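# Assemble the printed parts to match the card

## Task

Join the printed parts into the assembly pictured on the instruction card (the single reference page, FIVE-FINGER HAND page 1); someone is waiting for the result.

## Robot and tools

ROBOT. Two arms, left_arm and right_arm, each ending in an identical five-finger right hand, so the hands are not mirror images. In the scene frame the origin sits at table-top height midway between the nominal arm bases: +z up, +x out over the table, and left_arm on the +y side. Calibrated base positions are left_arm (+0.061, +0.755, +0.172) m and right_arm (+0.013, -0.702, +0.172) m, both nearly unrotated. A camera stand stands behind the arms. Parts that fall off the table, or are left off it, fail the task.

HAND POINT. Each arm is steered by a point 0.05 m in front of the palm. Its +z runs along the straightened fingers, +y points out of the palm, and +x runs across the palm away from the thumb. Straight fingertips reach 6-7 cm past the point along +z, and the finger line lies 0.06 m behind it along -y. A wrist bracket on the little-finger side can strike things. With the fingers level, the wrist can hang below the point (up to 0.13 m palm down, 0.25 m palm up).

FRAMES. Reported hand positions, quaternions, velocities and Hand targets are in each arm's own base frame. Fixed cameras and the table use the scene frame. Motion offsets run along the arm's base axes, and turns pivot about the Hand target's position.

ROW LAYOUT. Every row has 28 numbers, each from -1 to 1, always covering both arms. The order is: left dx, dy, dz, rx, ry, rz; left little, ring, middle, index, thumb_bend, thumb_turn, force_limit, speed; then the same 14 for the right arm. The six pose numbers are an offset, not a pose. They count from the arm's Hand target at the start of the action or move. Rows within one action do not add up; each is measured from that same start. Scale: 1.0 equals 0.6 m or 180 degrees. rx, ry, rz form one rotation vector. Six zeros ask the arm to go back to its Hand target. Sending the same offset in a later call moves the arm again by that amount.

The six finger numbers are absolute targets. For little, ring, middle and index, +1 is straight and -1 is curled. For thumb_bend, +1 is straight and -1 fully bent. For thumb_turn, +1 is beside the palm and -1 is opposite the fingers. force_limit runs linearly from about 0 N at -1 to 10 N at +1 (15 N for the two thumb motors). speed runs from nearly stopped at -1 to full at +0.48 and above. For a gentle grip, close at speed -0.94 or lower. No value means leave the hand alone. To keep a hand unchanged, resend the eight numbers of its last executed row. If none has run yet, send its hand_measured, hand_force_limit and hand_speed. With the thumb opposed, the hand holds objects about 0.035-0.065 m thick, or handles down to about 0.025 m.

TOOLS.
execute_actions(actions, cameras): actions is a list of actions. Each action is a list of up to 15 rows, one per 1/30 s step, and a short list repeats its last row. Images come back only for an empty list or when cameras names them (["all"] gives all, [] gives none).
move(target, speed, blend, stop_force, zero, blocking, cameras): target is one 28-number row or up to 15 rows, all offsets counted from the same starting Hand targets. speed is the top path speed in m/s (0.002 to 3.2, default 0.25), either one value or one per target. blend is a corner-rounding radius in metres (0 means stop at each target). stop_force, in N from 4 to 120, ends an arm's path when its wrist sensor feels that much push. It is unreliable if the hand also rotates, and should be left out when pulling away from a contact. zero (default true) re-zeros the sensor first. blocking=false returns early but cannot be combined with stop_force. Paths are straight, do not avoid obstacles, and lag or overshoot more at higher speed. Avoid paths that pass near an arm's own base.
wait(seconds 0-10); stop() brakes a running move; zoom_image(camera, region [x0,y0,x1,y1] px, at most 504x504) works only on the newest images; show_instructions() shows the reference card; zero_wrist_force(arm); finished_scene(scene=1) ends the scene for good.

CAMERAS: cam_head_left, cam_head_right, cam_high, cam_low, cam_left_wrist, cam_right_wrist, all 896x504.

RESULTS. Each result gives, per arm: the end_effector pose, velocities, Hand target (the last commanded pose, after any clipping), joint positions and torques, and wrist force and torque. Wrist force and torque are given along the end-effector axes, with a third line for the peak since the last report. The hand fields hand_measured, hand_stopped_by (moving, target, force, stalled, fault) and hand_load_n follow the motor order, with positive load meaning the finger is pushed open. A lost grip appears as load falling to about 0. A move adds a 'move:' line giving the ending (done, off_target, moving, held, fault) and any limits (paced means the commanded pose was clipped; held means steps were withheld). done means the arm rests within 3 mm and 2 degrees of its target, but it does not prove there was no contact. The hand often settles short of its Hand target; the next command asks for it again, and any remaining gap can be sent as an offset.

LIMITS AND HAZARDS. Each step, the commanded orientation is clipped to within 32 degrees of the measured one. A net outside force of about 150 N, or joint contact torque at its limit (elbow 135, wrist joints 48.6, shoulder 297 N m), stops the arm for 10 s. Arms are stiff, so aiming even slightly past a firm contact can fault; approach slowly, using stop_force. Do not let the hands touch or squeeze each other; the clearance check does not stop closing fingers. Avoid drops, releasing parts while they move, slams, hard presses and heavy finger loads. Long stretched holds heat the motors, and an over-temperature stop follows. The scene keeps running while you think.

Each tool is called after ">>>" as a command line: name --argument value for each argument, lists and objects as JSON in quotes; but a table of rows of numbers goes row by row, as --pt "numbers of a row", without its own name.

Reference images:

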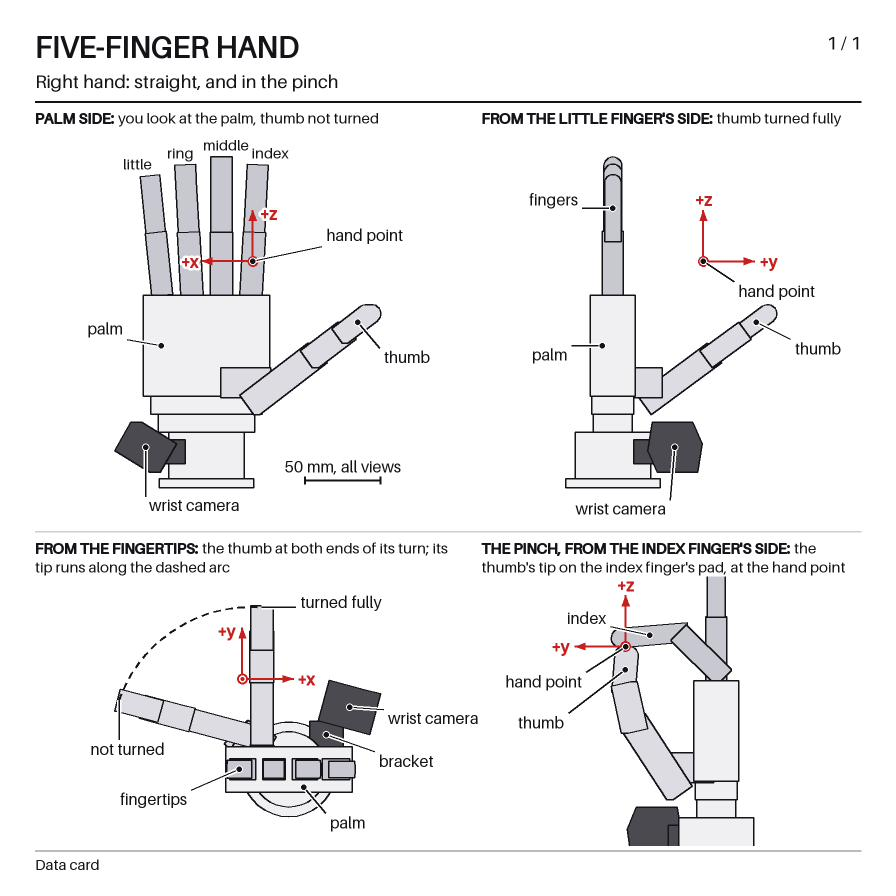

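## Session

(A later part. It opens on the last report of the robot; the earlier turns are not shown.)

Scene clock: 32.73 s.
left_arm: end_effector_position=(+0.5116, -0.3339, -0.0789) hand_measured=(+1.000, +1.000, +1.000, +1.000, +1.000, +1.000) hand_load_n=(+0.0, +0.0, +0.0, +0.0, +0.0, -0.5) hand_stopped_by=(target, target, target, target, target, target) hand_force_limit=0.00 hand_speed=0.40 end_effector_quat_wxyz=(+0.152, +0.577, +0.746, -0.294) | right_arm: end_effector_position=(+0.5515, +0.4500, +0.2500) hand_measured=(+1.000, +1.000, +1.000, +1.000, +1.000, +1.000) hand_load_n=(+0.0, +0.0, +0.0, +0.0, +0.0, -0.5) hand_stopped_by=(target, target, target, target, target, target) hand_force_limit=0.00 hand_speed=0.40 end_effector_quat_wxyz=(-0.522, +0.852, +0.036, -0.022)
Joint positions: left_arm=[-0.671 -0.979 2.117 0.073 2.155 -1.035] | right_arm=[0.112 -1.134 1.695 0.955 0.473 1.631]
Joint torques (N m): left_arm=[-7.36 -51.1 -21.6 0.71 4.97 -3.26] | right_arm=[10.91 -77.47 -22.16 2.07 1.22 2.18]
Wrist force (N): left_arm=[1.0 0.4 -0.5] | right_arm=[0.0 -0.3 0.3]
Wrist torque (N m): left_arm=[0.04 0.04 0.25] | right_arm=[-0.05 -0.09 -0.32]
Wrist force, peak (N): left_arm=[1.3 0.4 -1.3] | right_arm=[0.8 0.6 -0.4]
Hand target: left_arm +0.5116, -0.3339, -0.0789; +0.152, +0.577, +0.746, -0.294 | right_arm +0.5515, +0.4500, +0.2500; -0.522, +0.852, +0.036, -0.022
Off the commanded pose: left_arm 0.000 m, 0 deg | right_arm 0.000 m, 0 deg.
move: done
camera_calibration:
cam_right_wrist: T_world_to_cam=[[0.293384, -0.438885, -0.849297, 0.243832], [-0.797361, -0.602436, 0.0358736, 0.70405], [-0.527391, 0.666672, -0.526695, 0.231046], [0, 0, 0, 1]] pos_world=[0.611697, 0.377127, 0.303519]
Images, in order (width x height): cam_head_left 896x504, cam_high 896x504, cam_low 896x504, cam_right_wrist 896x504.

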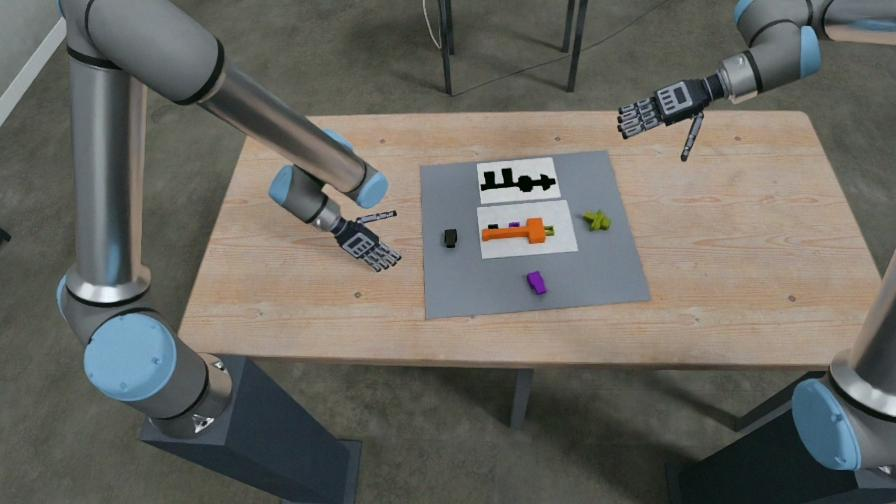

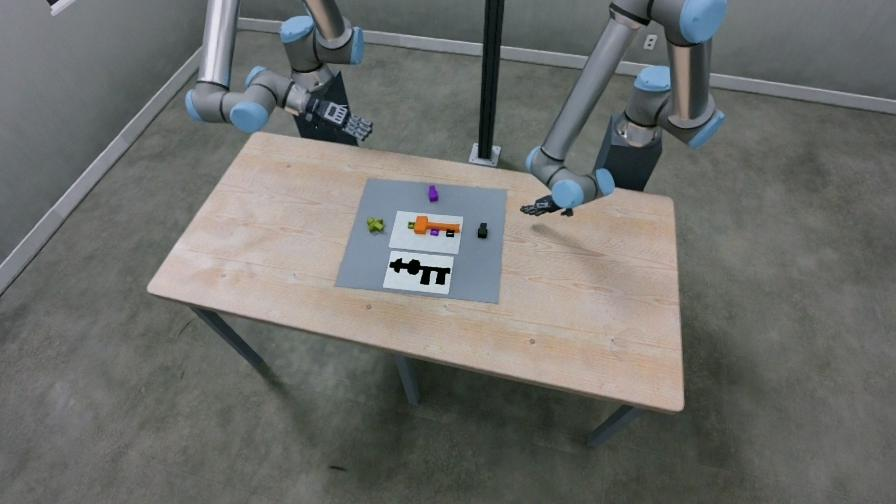

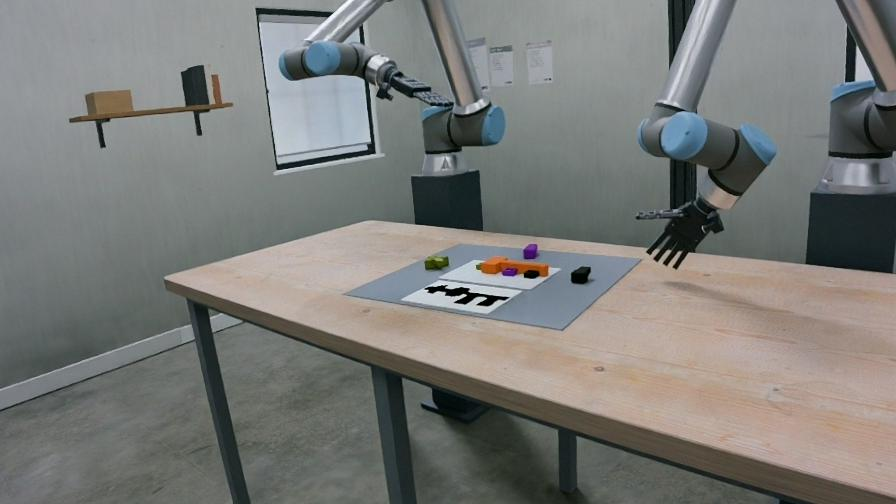

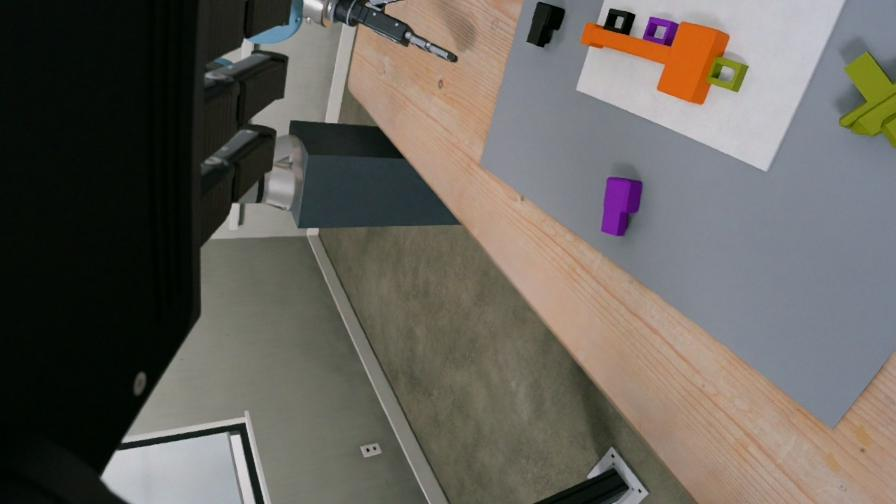

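>>> move --target '[0,0.13,0.06,0,0,0,1,1,1,1,1,1,0,0.4,0.034,0.717,-0.42,0,0,0,-1,-1,0.35,0.35,0.75,-1,-0.4,0.2]' --cameras '["cam_head_left","cam_high","cam_low","cam_left_wrist","cam_right_wrist"]'

>>> zoom_image --camera "cam_left_wrist" --region '[250, 100, 650, 400]'

>>> zoom_image --camera "cam_head_left" --region '[420, 180, 570, 280]'

>>> zoom_image --camera "cam_high" --region '[400, 170, 550, 270]'

Scene clock: 39.20 s.
left_arm: end_effector_position=(+0.5116, -0.2560, -0.0429) hand_measured=(+1.000, +1.000, +1.000, +1.000, +1.000, +1.000) hand_load_n=(+0.0, +0.0, +0.0, +0.0, -0.5, +0.0) hand_stopped_by=(target, target, target, target, target, target) hand_force_limit=0.00 hand_speed=0.40 end_effector_quat_wxyz=(+0.152, +0.577, +0.746, -0.294) | right_arm: end_effector_position=(+0.5719, +0.8801, -0.0019) hand_measured=(-1.000, -1.000, +0.350, +0.350, +0.750, -1.000) hand_load_n=(+0.0, +0.0, +0.0, +0.0, +0.0, +0.0) hand_stopped_by=(target, target, target, target, target, target) hand_force_limit=-0.40 hand_speed=0.20 end_effector_quat_wxyz=(-0.522, +0.852, +0.036, -0.022)
Joint positions: left_arm=[-0.531 -1.037 2.149 0.192 2.199 -0.872] | right_arm=[0.635 -0.645 1.177 0.241 0.709 2.503]
Joint torques (N m): left_arm=[9.07 -72.68 -5.15 5.3 5.51 4.16] | right_arm=[9.28 -89.72 -46.11 4.29 1.64 1.91]
Wrist force (N): left_arm=[0.8 0.4 -1.1] | right_arm=[0.0 0.1 0.2]
Wrist torque (N m): left_arm=[0.04 0.03 0.17] | right_arm=[0.03 -0.14 -0.31]
Wrist force, peak (N): left_arm=[1.3 0.8 -1.1] | right_arm=[-0.2 -0.1 1.8]
Hand target: left_arm +0.5116, -0.2559, -0.0429; +0.152, +0.577, +0.746, -0.294 | right_arm +0.5719, +0.8802, -0.0020; -0.522, +0.852, +0.036, -0.022
Off the commanded pose: left_arm 0.000 m, 0 deg | right_arm 0.000 m, 0 deg.
move: done
camera_calibration:
cam_left_wrist: T_world_to_cam=[[0.826482, 0.362367, -0.430833, -0.346609], [0.539062, -0.288781, 0.791213, -0.316839], [0.162293, -0.886169, -0.43401, -0.219029], [0, 0, 0, 1]] pos_world=[0.492808, -0.159994, 0.00629581]
cam_right_wrist: T_world_to_cam=[[0.293386, -0.439005, -0.849234, 0.212765], [-0.797426, -0.602348, 0.0358917, 0.98843], [-0.527291, 0.666672, -0.526795, -0.177663], [0, 0, 0, 1]] pos_world=[0.632097, 0.807227, 0.0516189]
Images, in order (width x height): cam_head_left 896x504, cam_high 896x504, cam_low 896x504, cam_left_wrist 896x504, cam_right_wrist 896x504.

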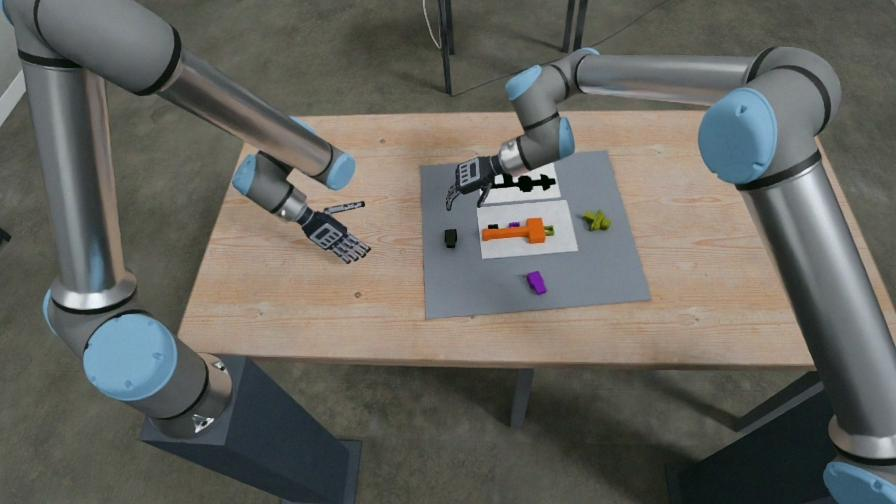

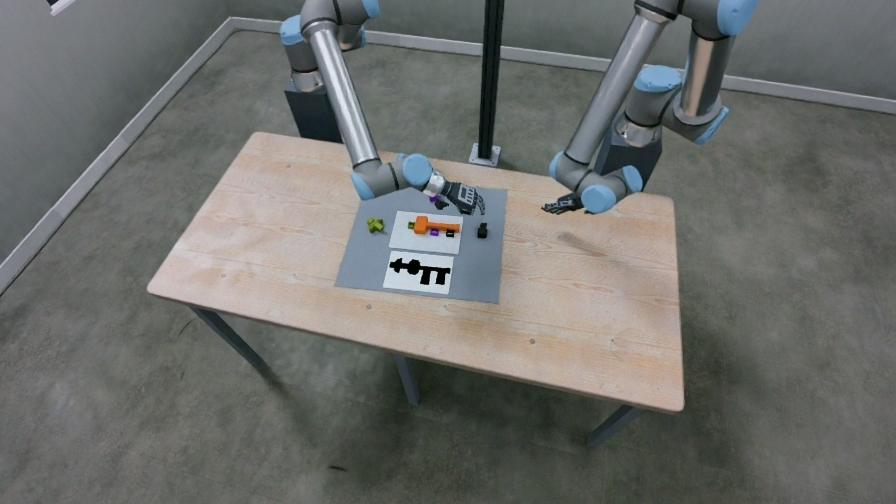

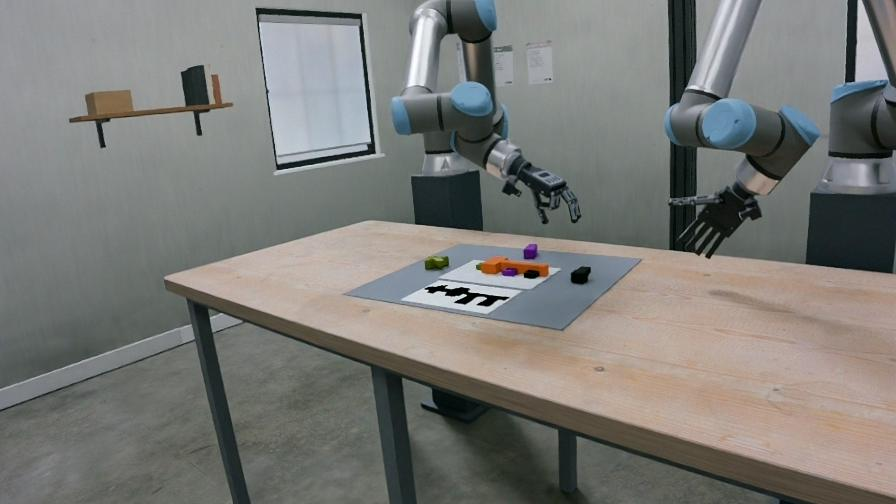

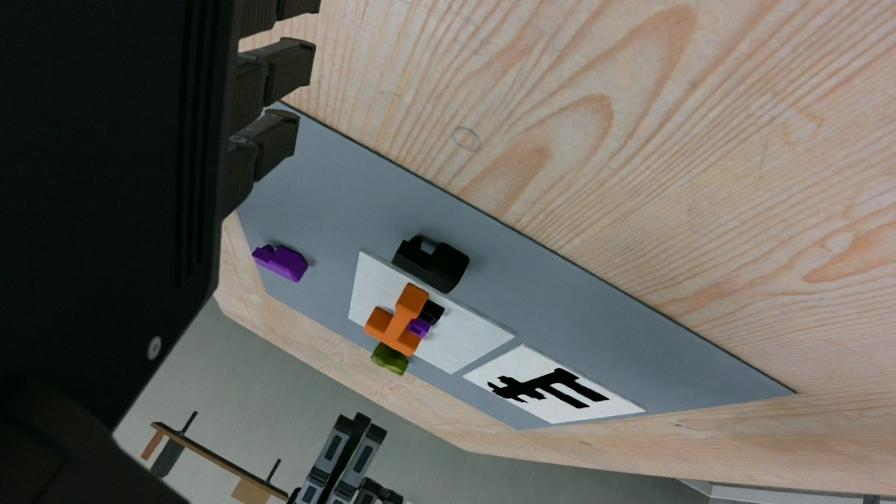

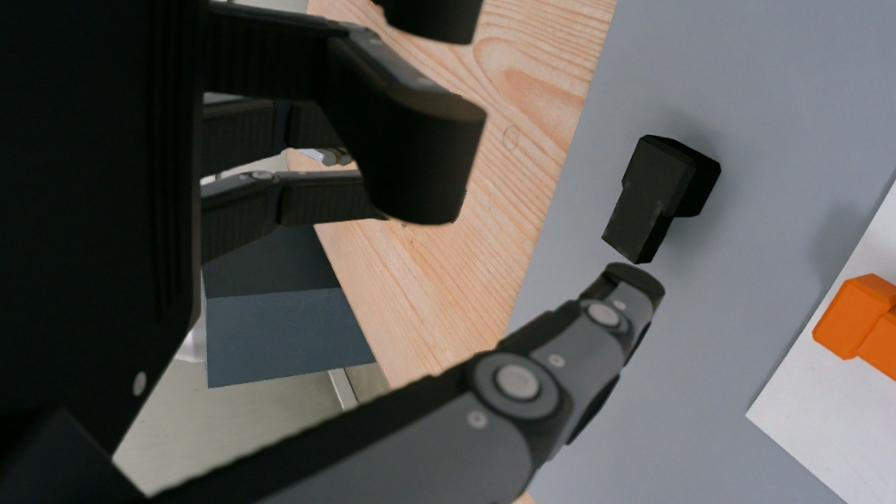

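Scaled by 1.260.

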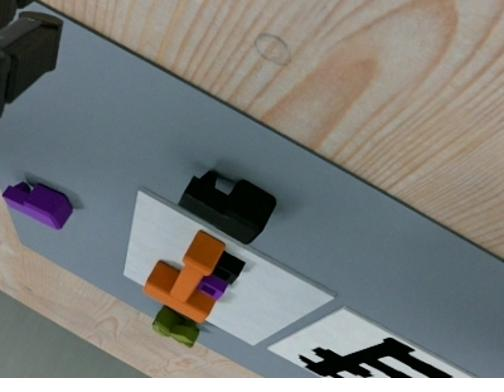

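Scaled by 3.360.

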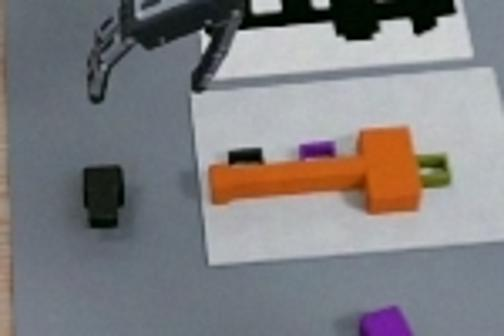

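Scaled by 3.360.

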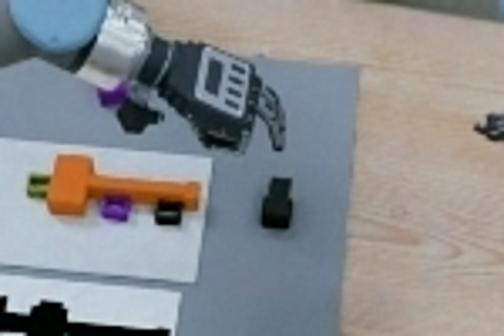

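>>> move --target '[0,0,0,0,0,0,1,1,1,1,1,1,0,0.4,-0.0093,0.0845,-0.13,0,0,0.023,-1,-1,0.35,0.35,0.75,-1,-0.4,0.2]' --cameras '["cam_left_wrist","cam_right_wrist","cam_head_left"]'

>>> zoom_image --camera "cam_left_wrist" --region '[350, 170, 550, 320]'

Scene clock: 41.63 s.
left_arm: end_effector_position=(+0.5116, -0.2559, -0.0429) hand_measured=(+1.000, +1.000, +1.000, +1.000, +1.000, +1.000) hand_load_n=(+0.0, +0.0, +0.0, +0.0, +0.0, +0.0) hand_stopped_by=(target, target, target, target, target, target) hand_force_limit=0.00 hand_speed=0.40 end_effector_quat_wxyz=(+0.152, +0.577, +0.746, -0.294) | right_arm: end_effector_position=(+0.5663, +0.9308, -0.0799) hand_measured=(-1.000, -1.000, +0.350, +0.350, +0.750, -1.000) hand_load_n=(+0.5, +0.0, +0.0, +0.0, +0.0, +0.0) hand_stopped_by=(target, target, target, target, target, target) hand_force_limit=-0.40 hand_speed=0.20 end_effector_quat_wxyz=(-0.520, +0.850, +0.067, -0.041)
Joint positions: left_arm=[-0.531 -1.037 2.149 0.192 2.199 -0.872] | right_arm=[0.676 -0.491 1.025 0.266 0.687 2.469]
Joint torques (N m): left_arm=[8.93 -70.24 -4.93 5.29 5.22 4.25] | right_arm=[7.92 -93.42 -46.87 4.64 -3.93 -1.96]
Wrist force (N): left_arm=[1.2 0.6 -0.8] | right_arm=[0.4 0.3 0.3]
Wrist torque (N m): left_arm=[0.04 -0.02 0.20] | right_arm=[0.07 -0.19 -0.03]
Wrist force, peak (N): left_arm=[1.3 1.0 -0.9] | right_arm=[0.4 0.9 1.9]
Hand target: left_arm +0.5116, -0.2559, -0.0429; +0.152, +0.577, +0.746, -0.294 | right_arm +0.5663, +0.9309, -0.0800; -0.520, +0.850, +0.067, -0.041
Off the commanded pose: left_arm 0.000 m, 0 deg | right_arm 0.000 m, 0 deg.
move: done
camera_calibration:
cam_left_wrist: T_world_to_cam=[[0.826482, 0.362367, -0.430833, -0.346609], [0.539062, -0.288781, 0.791213, -0.316839], [0.162293, -0.886169, -0.43401, -0.219029], [0, 0, 0, 1]] pos_world=[0.492808, -0.159994, 0.00629581]
cam_right_wrist: T_world_to_cam=[[0.324295, -0.416695, -0.849234, 0.132147], [-0.751943, -0.658253, 0.0358434, 1.04357], [-0.573946, 0.626951, -0.526799, -0.192102], [0, 0, 0, 1]] pos_world=[0.631597, 0.862439, -0.0263812]
Images, in order (width x height): cam_head_left 896x504, cam_left_wrist 896x504, cam_right_wrist 896x504.

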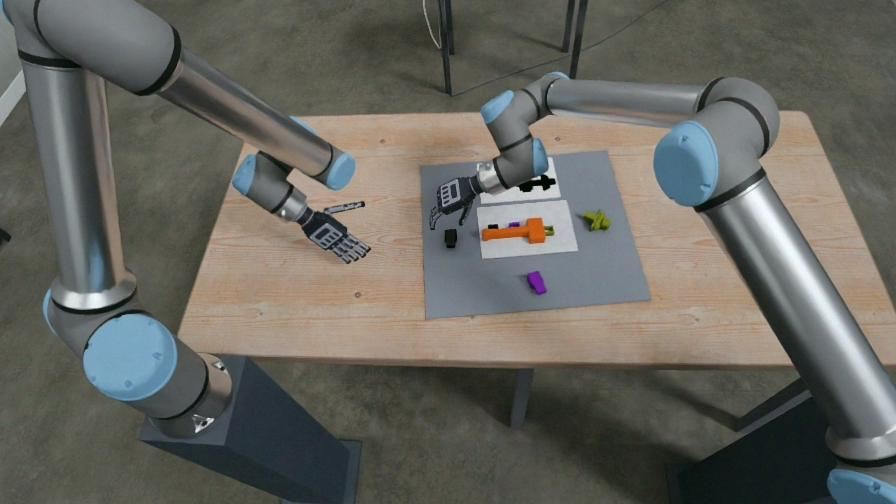

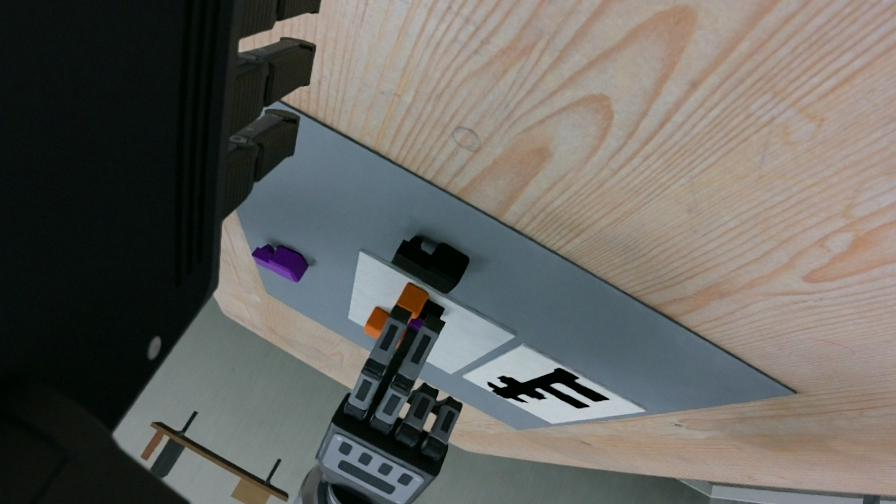

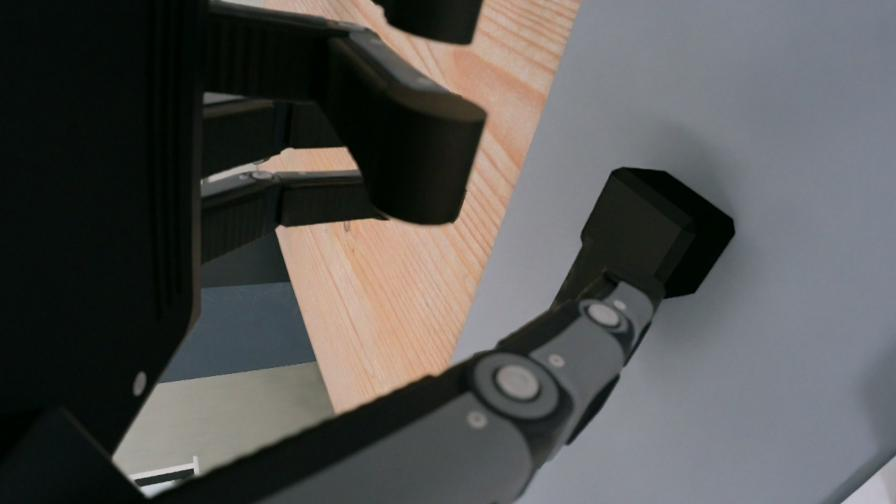

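Scaled by 2.520.

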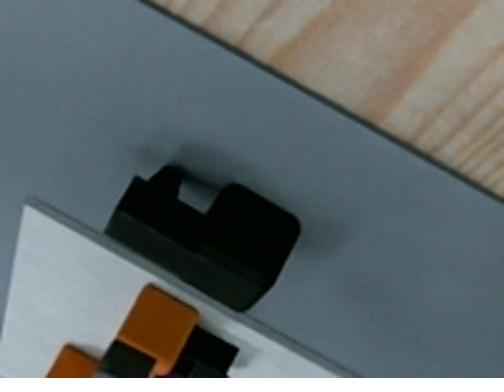

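>>> move --target '[0,0,0,0,0,0,1,1,1,1,1,1,0,0.4,0,0,-0.107,0,0,0,-1,-1,0.35,0.35,0.75,-1,-0.4,0.2]' --speed 0.1 --stop_force 6 --cameras '["cam_left_wrist","cam_right_wrist","cam_low"]'

>>> zoom_image --camera "cam_left_wrist" --region '[350, 170, 550, 320]'

>>> zoom_image --camera "cam_low" --region '[500, 200, 650, 310]'

Scene clock: 46.93 s.
left_arm: end_effector_position=(+0.5116, -0.2559, -0.0429) hand_measured=(+1.000, +1.000, +1.000, +1.000, +1.000, +1.000) hand_load_n=(+0.0, +0.0, +0.0, +0.0, +0.0, +0.0) hand_stopped_by=(target, target, target, target, target, target) hand_force_limit=0.00 hand_speed=0.40 end_effector_quat_wxyz=(+0.152, +0.577, +0.746, -0.294) | right_arm: end_effector_position=(+0.5663, +0.9308, -0.1427) hand_measured=(-1.000, -1.000, +0.350, +0.350, +0.750, -1.000) hand_load_n=(+0.0, +0.0, +0.0, +0.0, +0.0, +0.5) hand_stopped_by=(target, target, target, target, target, target) hand_force_limit=-0.40 hand_speed=0.20 end_effector_quat_wxyz=(-0.520, +0.850, +0.067, -0.041)
Joint positions: left_arm=[-0.531 -1.037 2.149 0.192 2.199 -0.872] | right_arm=[0.676 -0.427 1.018 0.209 0.687 2.468]
Joint torques (N m): left_arm=[7.43 -70.59 -5.97 5.3 5.22 4.12] | right_arm=[0.08 -109.78 -20.36 4.27 -0.16 -1.8]
Wrist force (N): left_arm=[1.0 0.6 -1.2] | right_arm=[-0.2 -4.2 -3.9]
Wrist torque (N m): left_arm=[0.07 0.00 0.20] | right_arm=[-0.21 -0.13 -0.05]
Wrist force, peak (N): left_arm=[1.4 0.9 -0.9] | right_arm=[-1.0 -10.4 -9.8]
Hand target: left_arm +0.5116, -0.2559, -0.0429; +0.152, +0.577, +0.746, -0.294 | right_arm +0.5663, +0.9308, -0.1427; -0.520, +0.850, +0.067, -0.041 (not the last commanded pose)
Off the commanded pose: left_arm 0.000 m, 0 deg | right_arm 0.002 m, 0 deg.
move: contact (right_arm)
camera_calibration:
cam_left_wrist: T_world_to_cam=[[0.826482, 0.362367, -0.430833, -0.346609], [0.539062, -0.288781, 0.791213, -0.316839], [0.162293, -0.886169, -0.43401, -0.219029], [0, 0, 0, 1]] pos_world=[0.492808, -0.159994, 0.00629581]
cam_right_wrist: T_world_to_cam=[[0.324356, -0.416652, -0.849231, 0.0787392], [-0.751838, -0.658372, 0.0358547, 1.04586], [-0.574049, 0.626855, -0.526802, -0.225037], [0, 0, 0, 1]] pos_world=[0.631596, 0.862438, -0.0891812]
Images, in order (width x height): cam_low 896x504, cam_left_wrist 896x504, cam_right_wrist 896x504.

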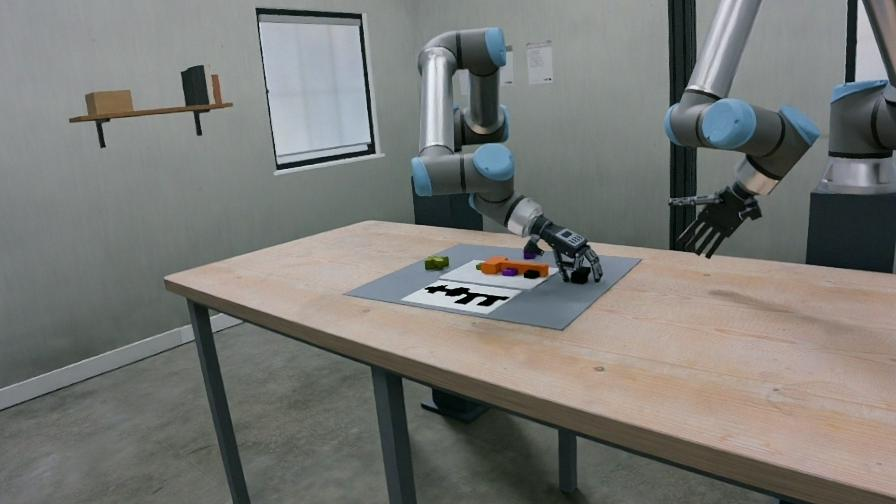

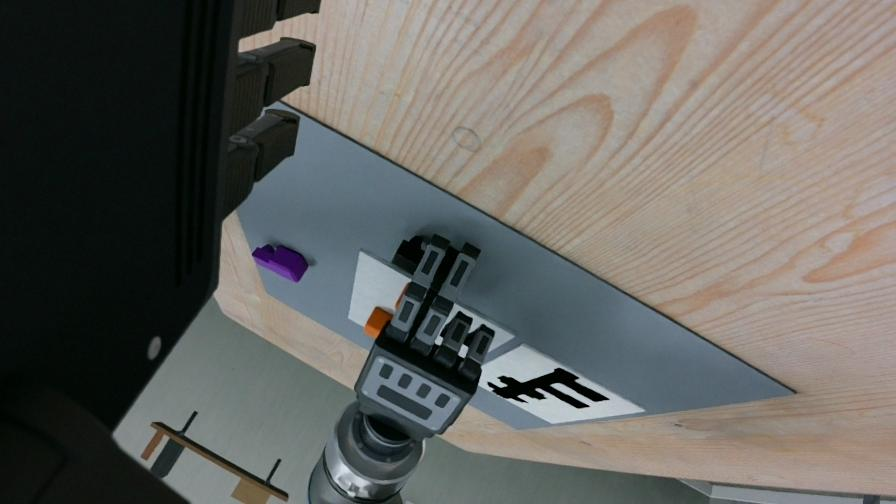

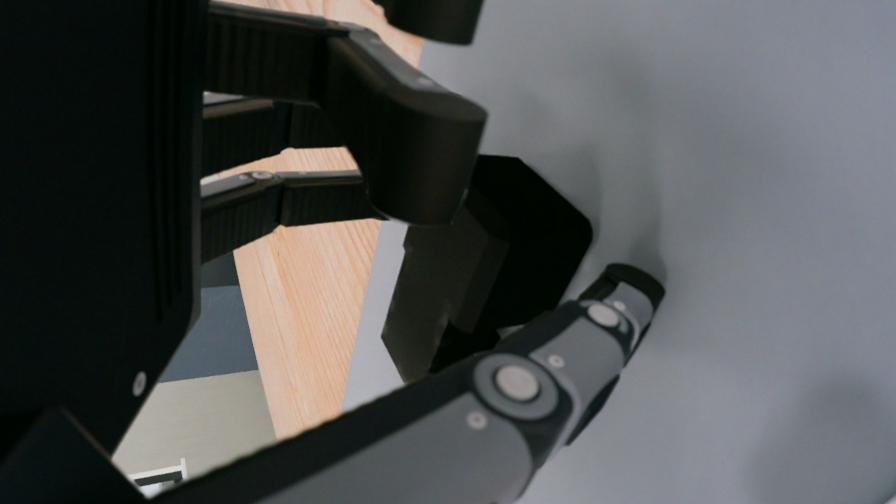

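Scaled by 2.520.

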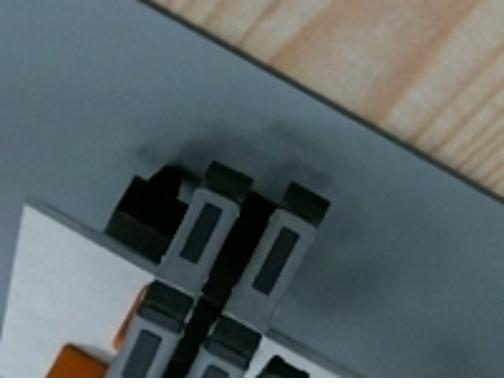

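Scaled by 3.360.

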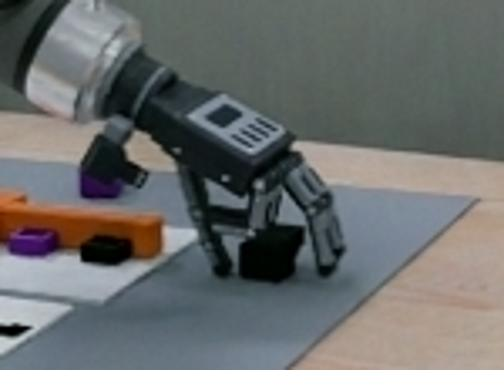

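>>> move --pt "0 0 0 0 0 0 1 1 1 1 1 1 0 0.4 0 0 0.013 0 0 0 -1 -1 0.35 0.35 0.75 -1 -0.4 0.2" --pt "0 0 0 0 0 0 1 1 1 1 1 1 0 0.4 0 0 0.0131 0 0 0 -1 -1 -0.3 -0.3 0.2 -1 -0.55 -0.9" --speed 0.1 --cameras '["cam_left_wrist","cam_right_wrist","cam_low"]'

>>> zoom_image --camera "cam_low" --region '[500, 200, 650, 310]'

Scene clock: 50.23 s.
left_arm: end_effector_position=(+0.5116, -0.2559, -0.0429) hand_measured=(+1.000, +1.000, +1.000, +1.000, +1.000, +1.000) hand_load_n=(+0.0, +0.0, +0.0, +0.0, -0.5, +0.0) hand_stopped_by=(target, target, target, target, target, target) hand_force_limit=0.00 hand_speed=0.40 end_effector_quat_wxyz=(+0.152, +0.577, +0.746, -0.294) | right_arm: end_effector_position=(+0.5663, +0.9308, -0.1348) hand_measured=(-1.000, -1.000, -0.002, -0.002, +0.572, -1.000) hand_load_n=(+0.0, +0.0, +3.0, +2.5, +4.5, -1.0) hand_stopped_by=(target, target, force, force, force, target) hand_force_limit=-0.55 hand_speed=-0.90 end_effector_quat_wxyz=(-0.520, +0.850, +0.067, -0.041)
Joint positions: left_arm=[-0.531 -1.037 2.149 0.192 2.199 -0.872] | right_arm=[0.676 -0.435 1.02 0.216 0.687 2.468]
Joint torques (N m): left_arm=[9.57 -70.06 -6.43 5.2 5.26 3.94] | right_arm=[-0.67 -114.26 -23.86 5.07 -2.34 -0.54]
Wrist force (N): left_arm=[0.8 0.6 -0.5] | right_arm=[0.3 -0.9 0.5]
Wrist torque (N m): left_arm=[0.02 0.02 0.18] | right_arm=[-0.05 -0.18 -0.06]
Wrist force, peak (N): left_arm=[1.4 1.1 -0.7] | right_arm=[-0.2 -5.1 -3.9]
Hand target: left_arm +0.5116, -0.2559, -0.0429; +0.152, +0.577, +0.746, -0.294 | right_arm +0.5663, +0.9308, -0.1348; -0.520, +0.850, +0.067, -0.041
Off the commanded pose: left_arm 0.000 m, 0 deg | right_arm 0.000 m, 0 deg.
move: done
camera_calibration:
cam_left_wrist: T_world_to_cam=[[0.826482, 0.362367, -0.430833, -0.346609], [0.539062, -0.288781, 0.791213, -0.316839], [0.162293, -0.886169, -0.43401, -0.219029], [0, 0, 0, 1]] pos_world=[0.492808, -0.159994, 0.00629581]
cam_right_wrist: T_world_to_cam=[[0.324356, -0.416652, -0.849231, 0.0854481], [-0.751838, -0.658372, 0.0358547, 1.04558], [-0.574049, 0.626855, -0.526802, -0.220875], [0, 0, 0, 1]] pos_world=[0.631596, 0.862438, -0.0812812]
Images, in order (width x height): cam_low 896x504, cam_left_wrist 896x504, cam_right_wrist 896x504.

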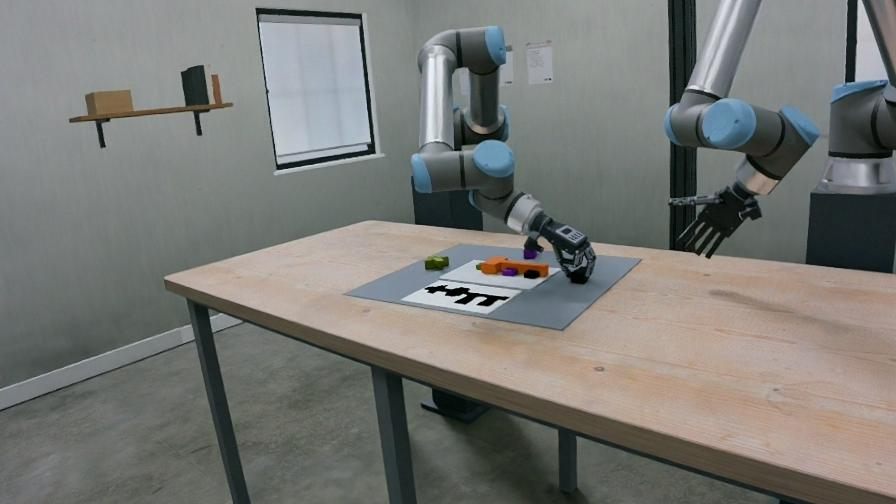

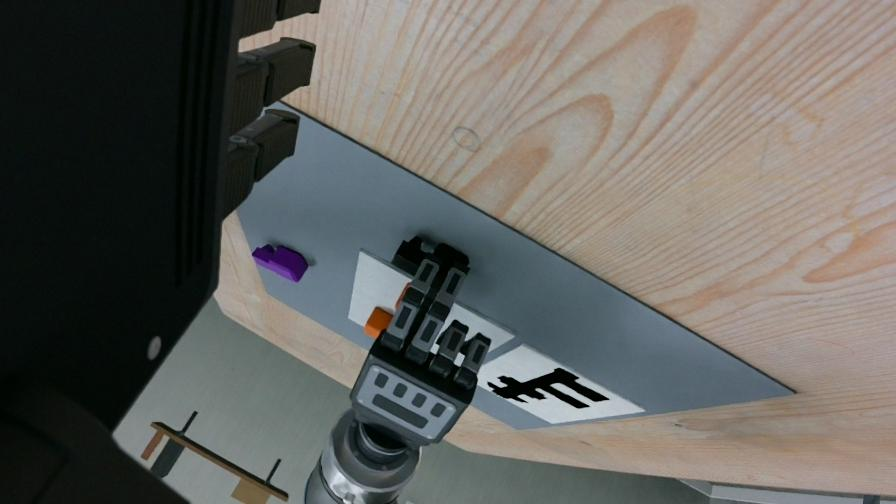

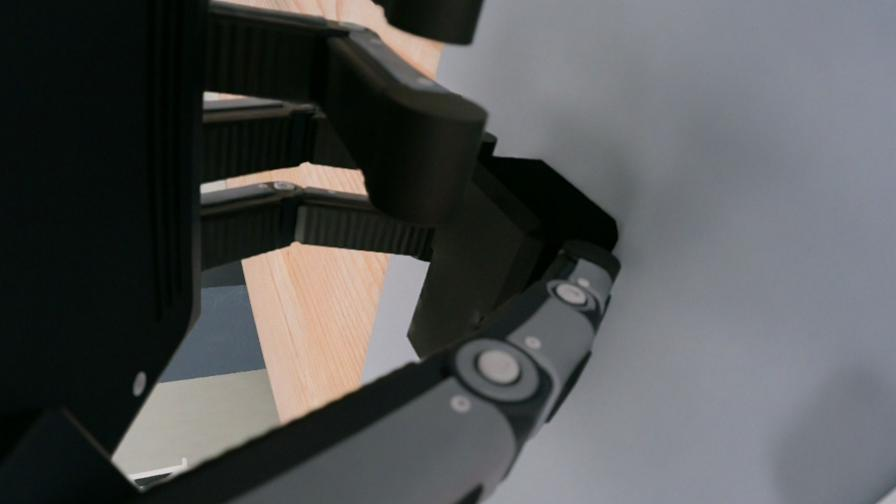

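Scaled by 3.360.

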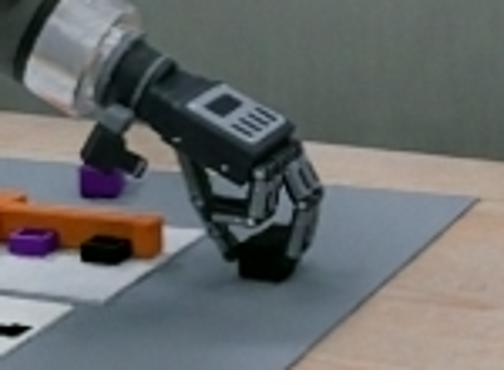

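>>> move --pt "0 0 0 0 0 0 1 1 1 1 1 1 0 0.4 0 0 0.10 0 0 0 -1 -1 -0.3 -0.3 0.2 -1 -0.55 -0.9" --pt "0 0 0 0 0 0 1 1 1 1 1 1 0 0.4 0.0965 -0.2 0.10 0 0 -0.008 -1 -1 -0.3 -0.3 0.2 -1 -0.55 -0.9" --speed 0.2 --blend 0.02 --cameras '["cam_left_wrist","cam_right_wrist","cam_low","cam_head_left"]'

>>> zoom_image --camera "cam_left_wrist" --region '[330, 200, 530, 350]'

>>> zoom_image --camera "cam_low" --region '[460, 200, 610, 310]'

>>> zoom_image --camera "cam_head_left" --region '[460, 180, 580, 260]'

Scene clock: 53.50 s.
left_arm: end_effector_position=(+0.5116, -0.2559, -0.0429) hand_measured=(+1.000, +1.000, +1.000, +1.000, +1.000, +1.000) hand_load_n=(+0.5, +0.0, +0.0, +0.0, +0.0, +0.0) hand_stopped_by=(target, target, target, target, target, target) hand_force_limit=0.00 hand_speed=0.40 end_effector_quat_wxyz=(+0.152, +0.577, +0.746, -0.294) | right_arm: end_effector_position=(+0.6241, +0.8110, -0.0748) hand_measured=(-1.000, -1.000, -0.002, -0.002, +0.572, -1.000) hand_load_n=(+0.0, +0.0, +3.0, +2.0, +4.5, -0.5) hand_stopped_by=(target, target, force, force, force, target) hand_force_limit=-0.55 hand_speed=-0.90 end_effector_quat_wxyz=(-0.521, +0.851, +0.056, -0.034)
Joint positions: left_arm=[-0.531 -1.037 2.149 0.192 2.199 -0.872] | right_arm=[0.535 -0.55 1.16 0.306 0.611 2.323]
Joint torques (N m): left_arm=[6.02 -68.57 -6.6 5.36 4.99 4.18] | right_arm=[-8.02 -114.39 -20.94 5.47 -4.21 -1.96]
Wrist force (N): left_arm=[1.3 0.4 -0.7] | right_arm=[0.0 0.2 0.5]
Wrist torque (N m): left_arm=[0.01 -0.04 0.21] | right_arm=[0.01 -0.13 -0.07]
Wrist force, peak (N): left_arm=[1.3 0.7 -1.2] | right_arm=[0.2 1.5 1.2]
Hand target: left_arm +0.5116, -0.2559, -0.0429; +0.152, +0.577, +0.746, -0.294 | right_arm +0.6242, +0.8108, -0.0748; -0.521, +0.851, +0.056, -0.034
Off the commanded pose: left_arm 0.000 m, 0 deg | right_arm 0.000 m, 0 deg.
move: done
camera_calibration:
cam_left_wrist: T_world_to_cam=[[0.826482, 0.362367, -0.430833, -0.346609], [0.539062, -0.288781, 0.791213, -0.316839], [0.162293, -0.886169, -0.43401, -0.219029], [0, 0, 0, 1]] pos_world=[0.492808, -0.159994, 0.00629581]
cam_right_wrist: T_world_to_cam=[[0.313781, -0.424681, -0.849227, 0.0808151], [-0.768107, -0.639314, 0.0359002, 1.00266], [-0.558169, 0.641033, -0.526805, -0.102345], [0, 0, 0, 1]] pos_world=[0.687664, 0.74094, -0.0212811]
Images, in order (width x height): cam_head_left 896x504, cam_low 896x504, cam_left_wrist 896x504, cam_right_wrist 896x504.

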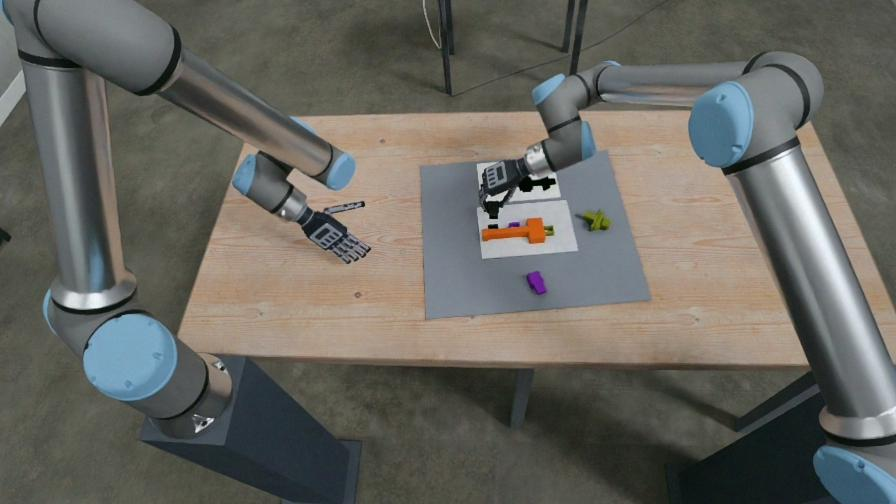

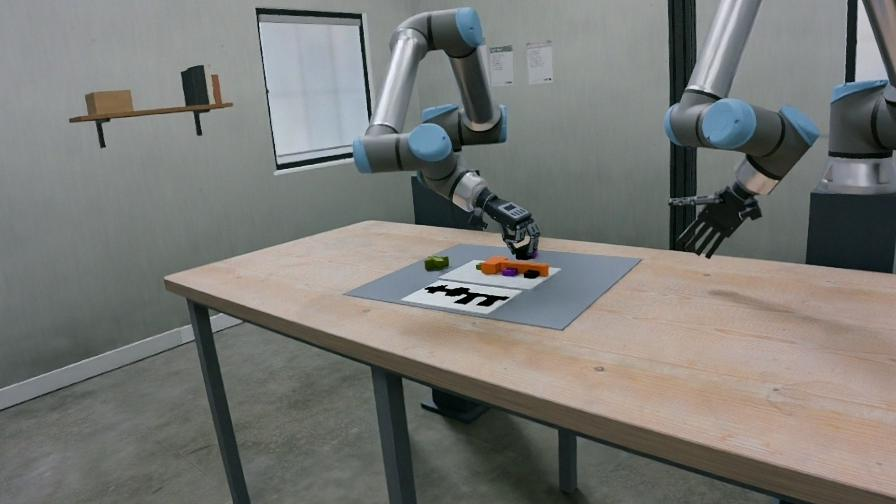

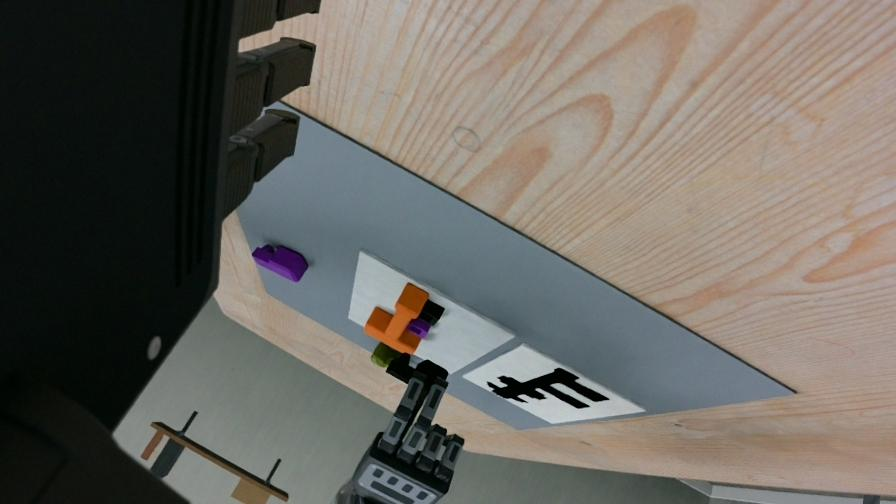

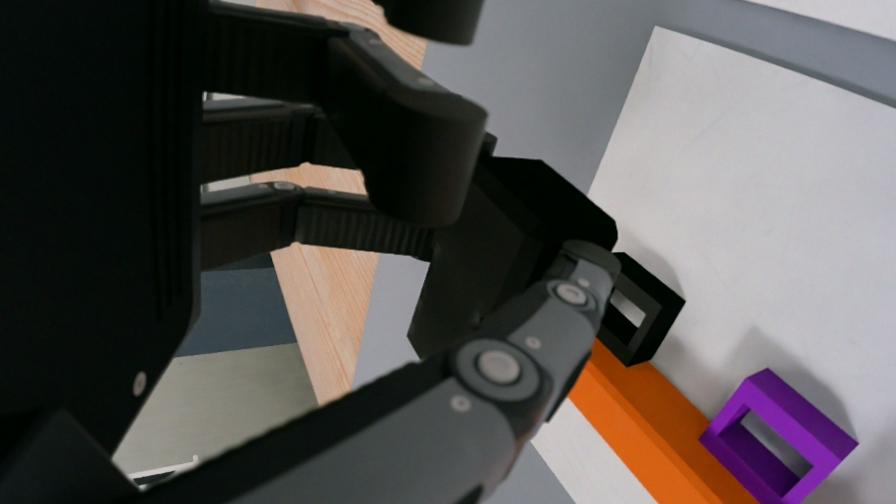

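Scaled by 2.520.

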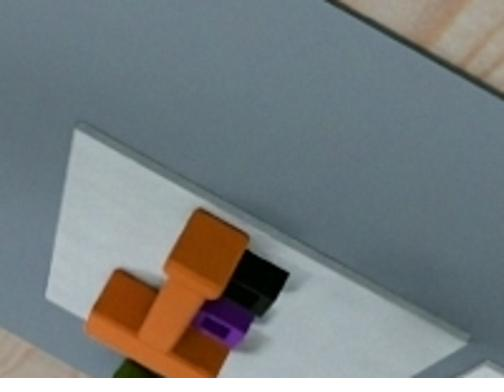

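Scaled by 3.360.

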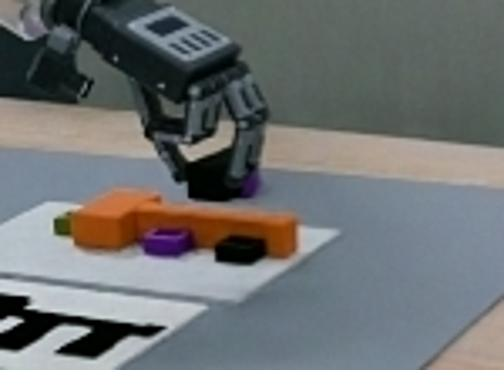

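Scaled by 4.200.

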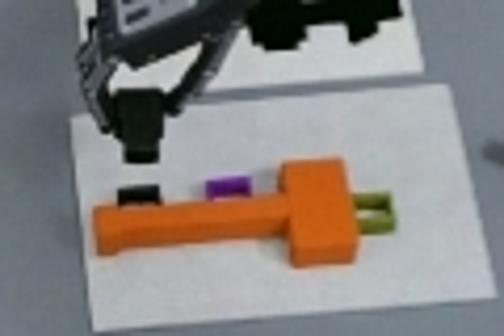

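>>> zoom_image --camera "cam_right_wrist" --region '[560, 230, 860, 504]'

>>> zoom_image --camera "cam_right_wrist" --region '[380, 120, 640, 370]'

Scaled by 1.680.

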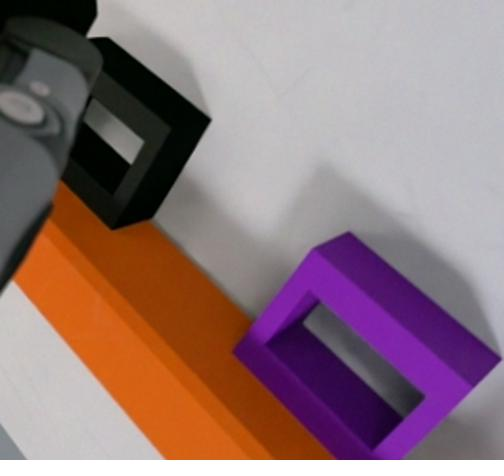

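Scaled by 1.938.

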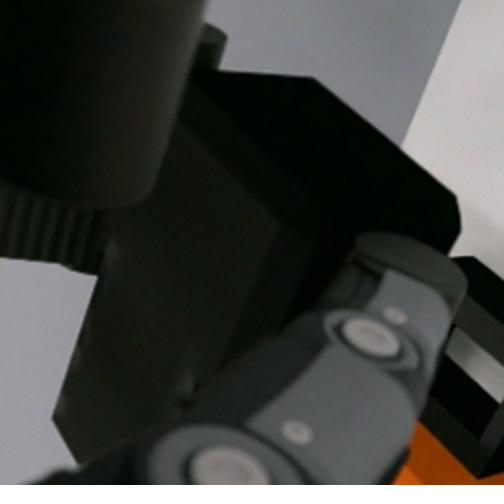

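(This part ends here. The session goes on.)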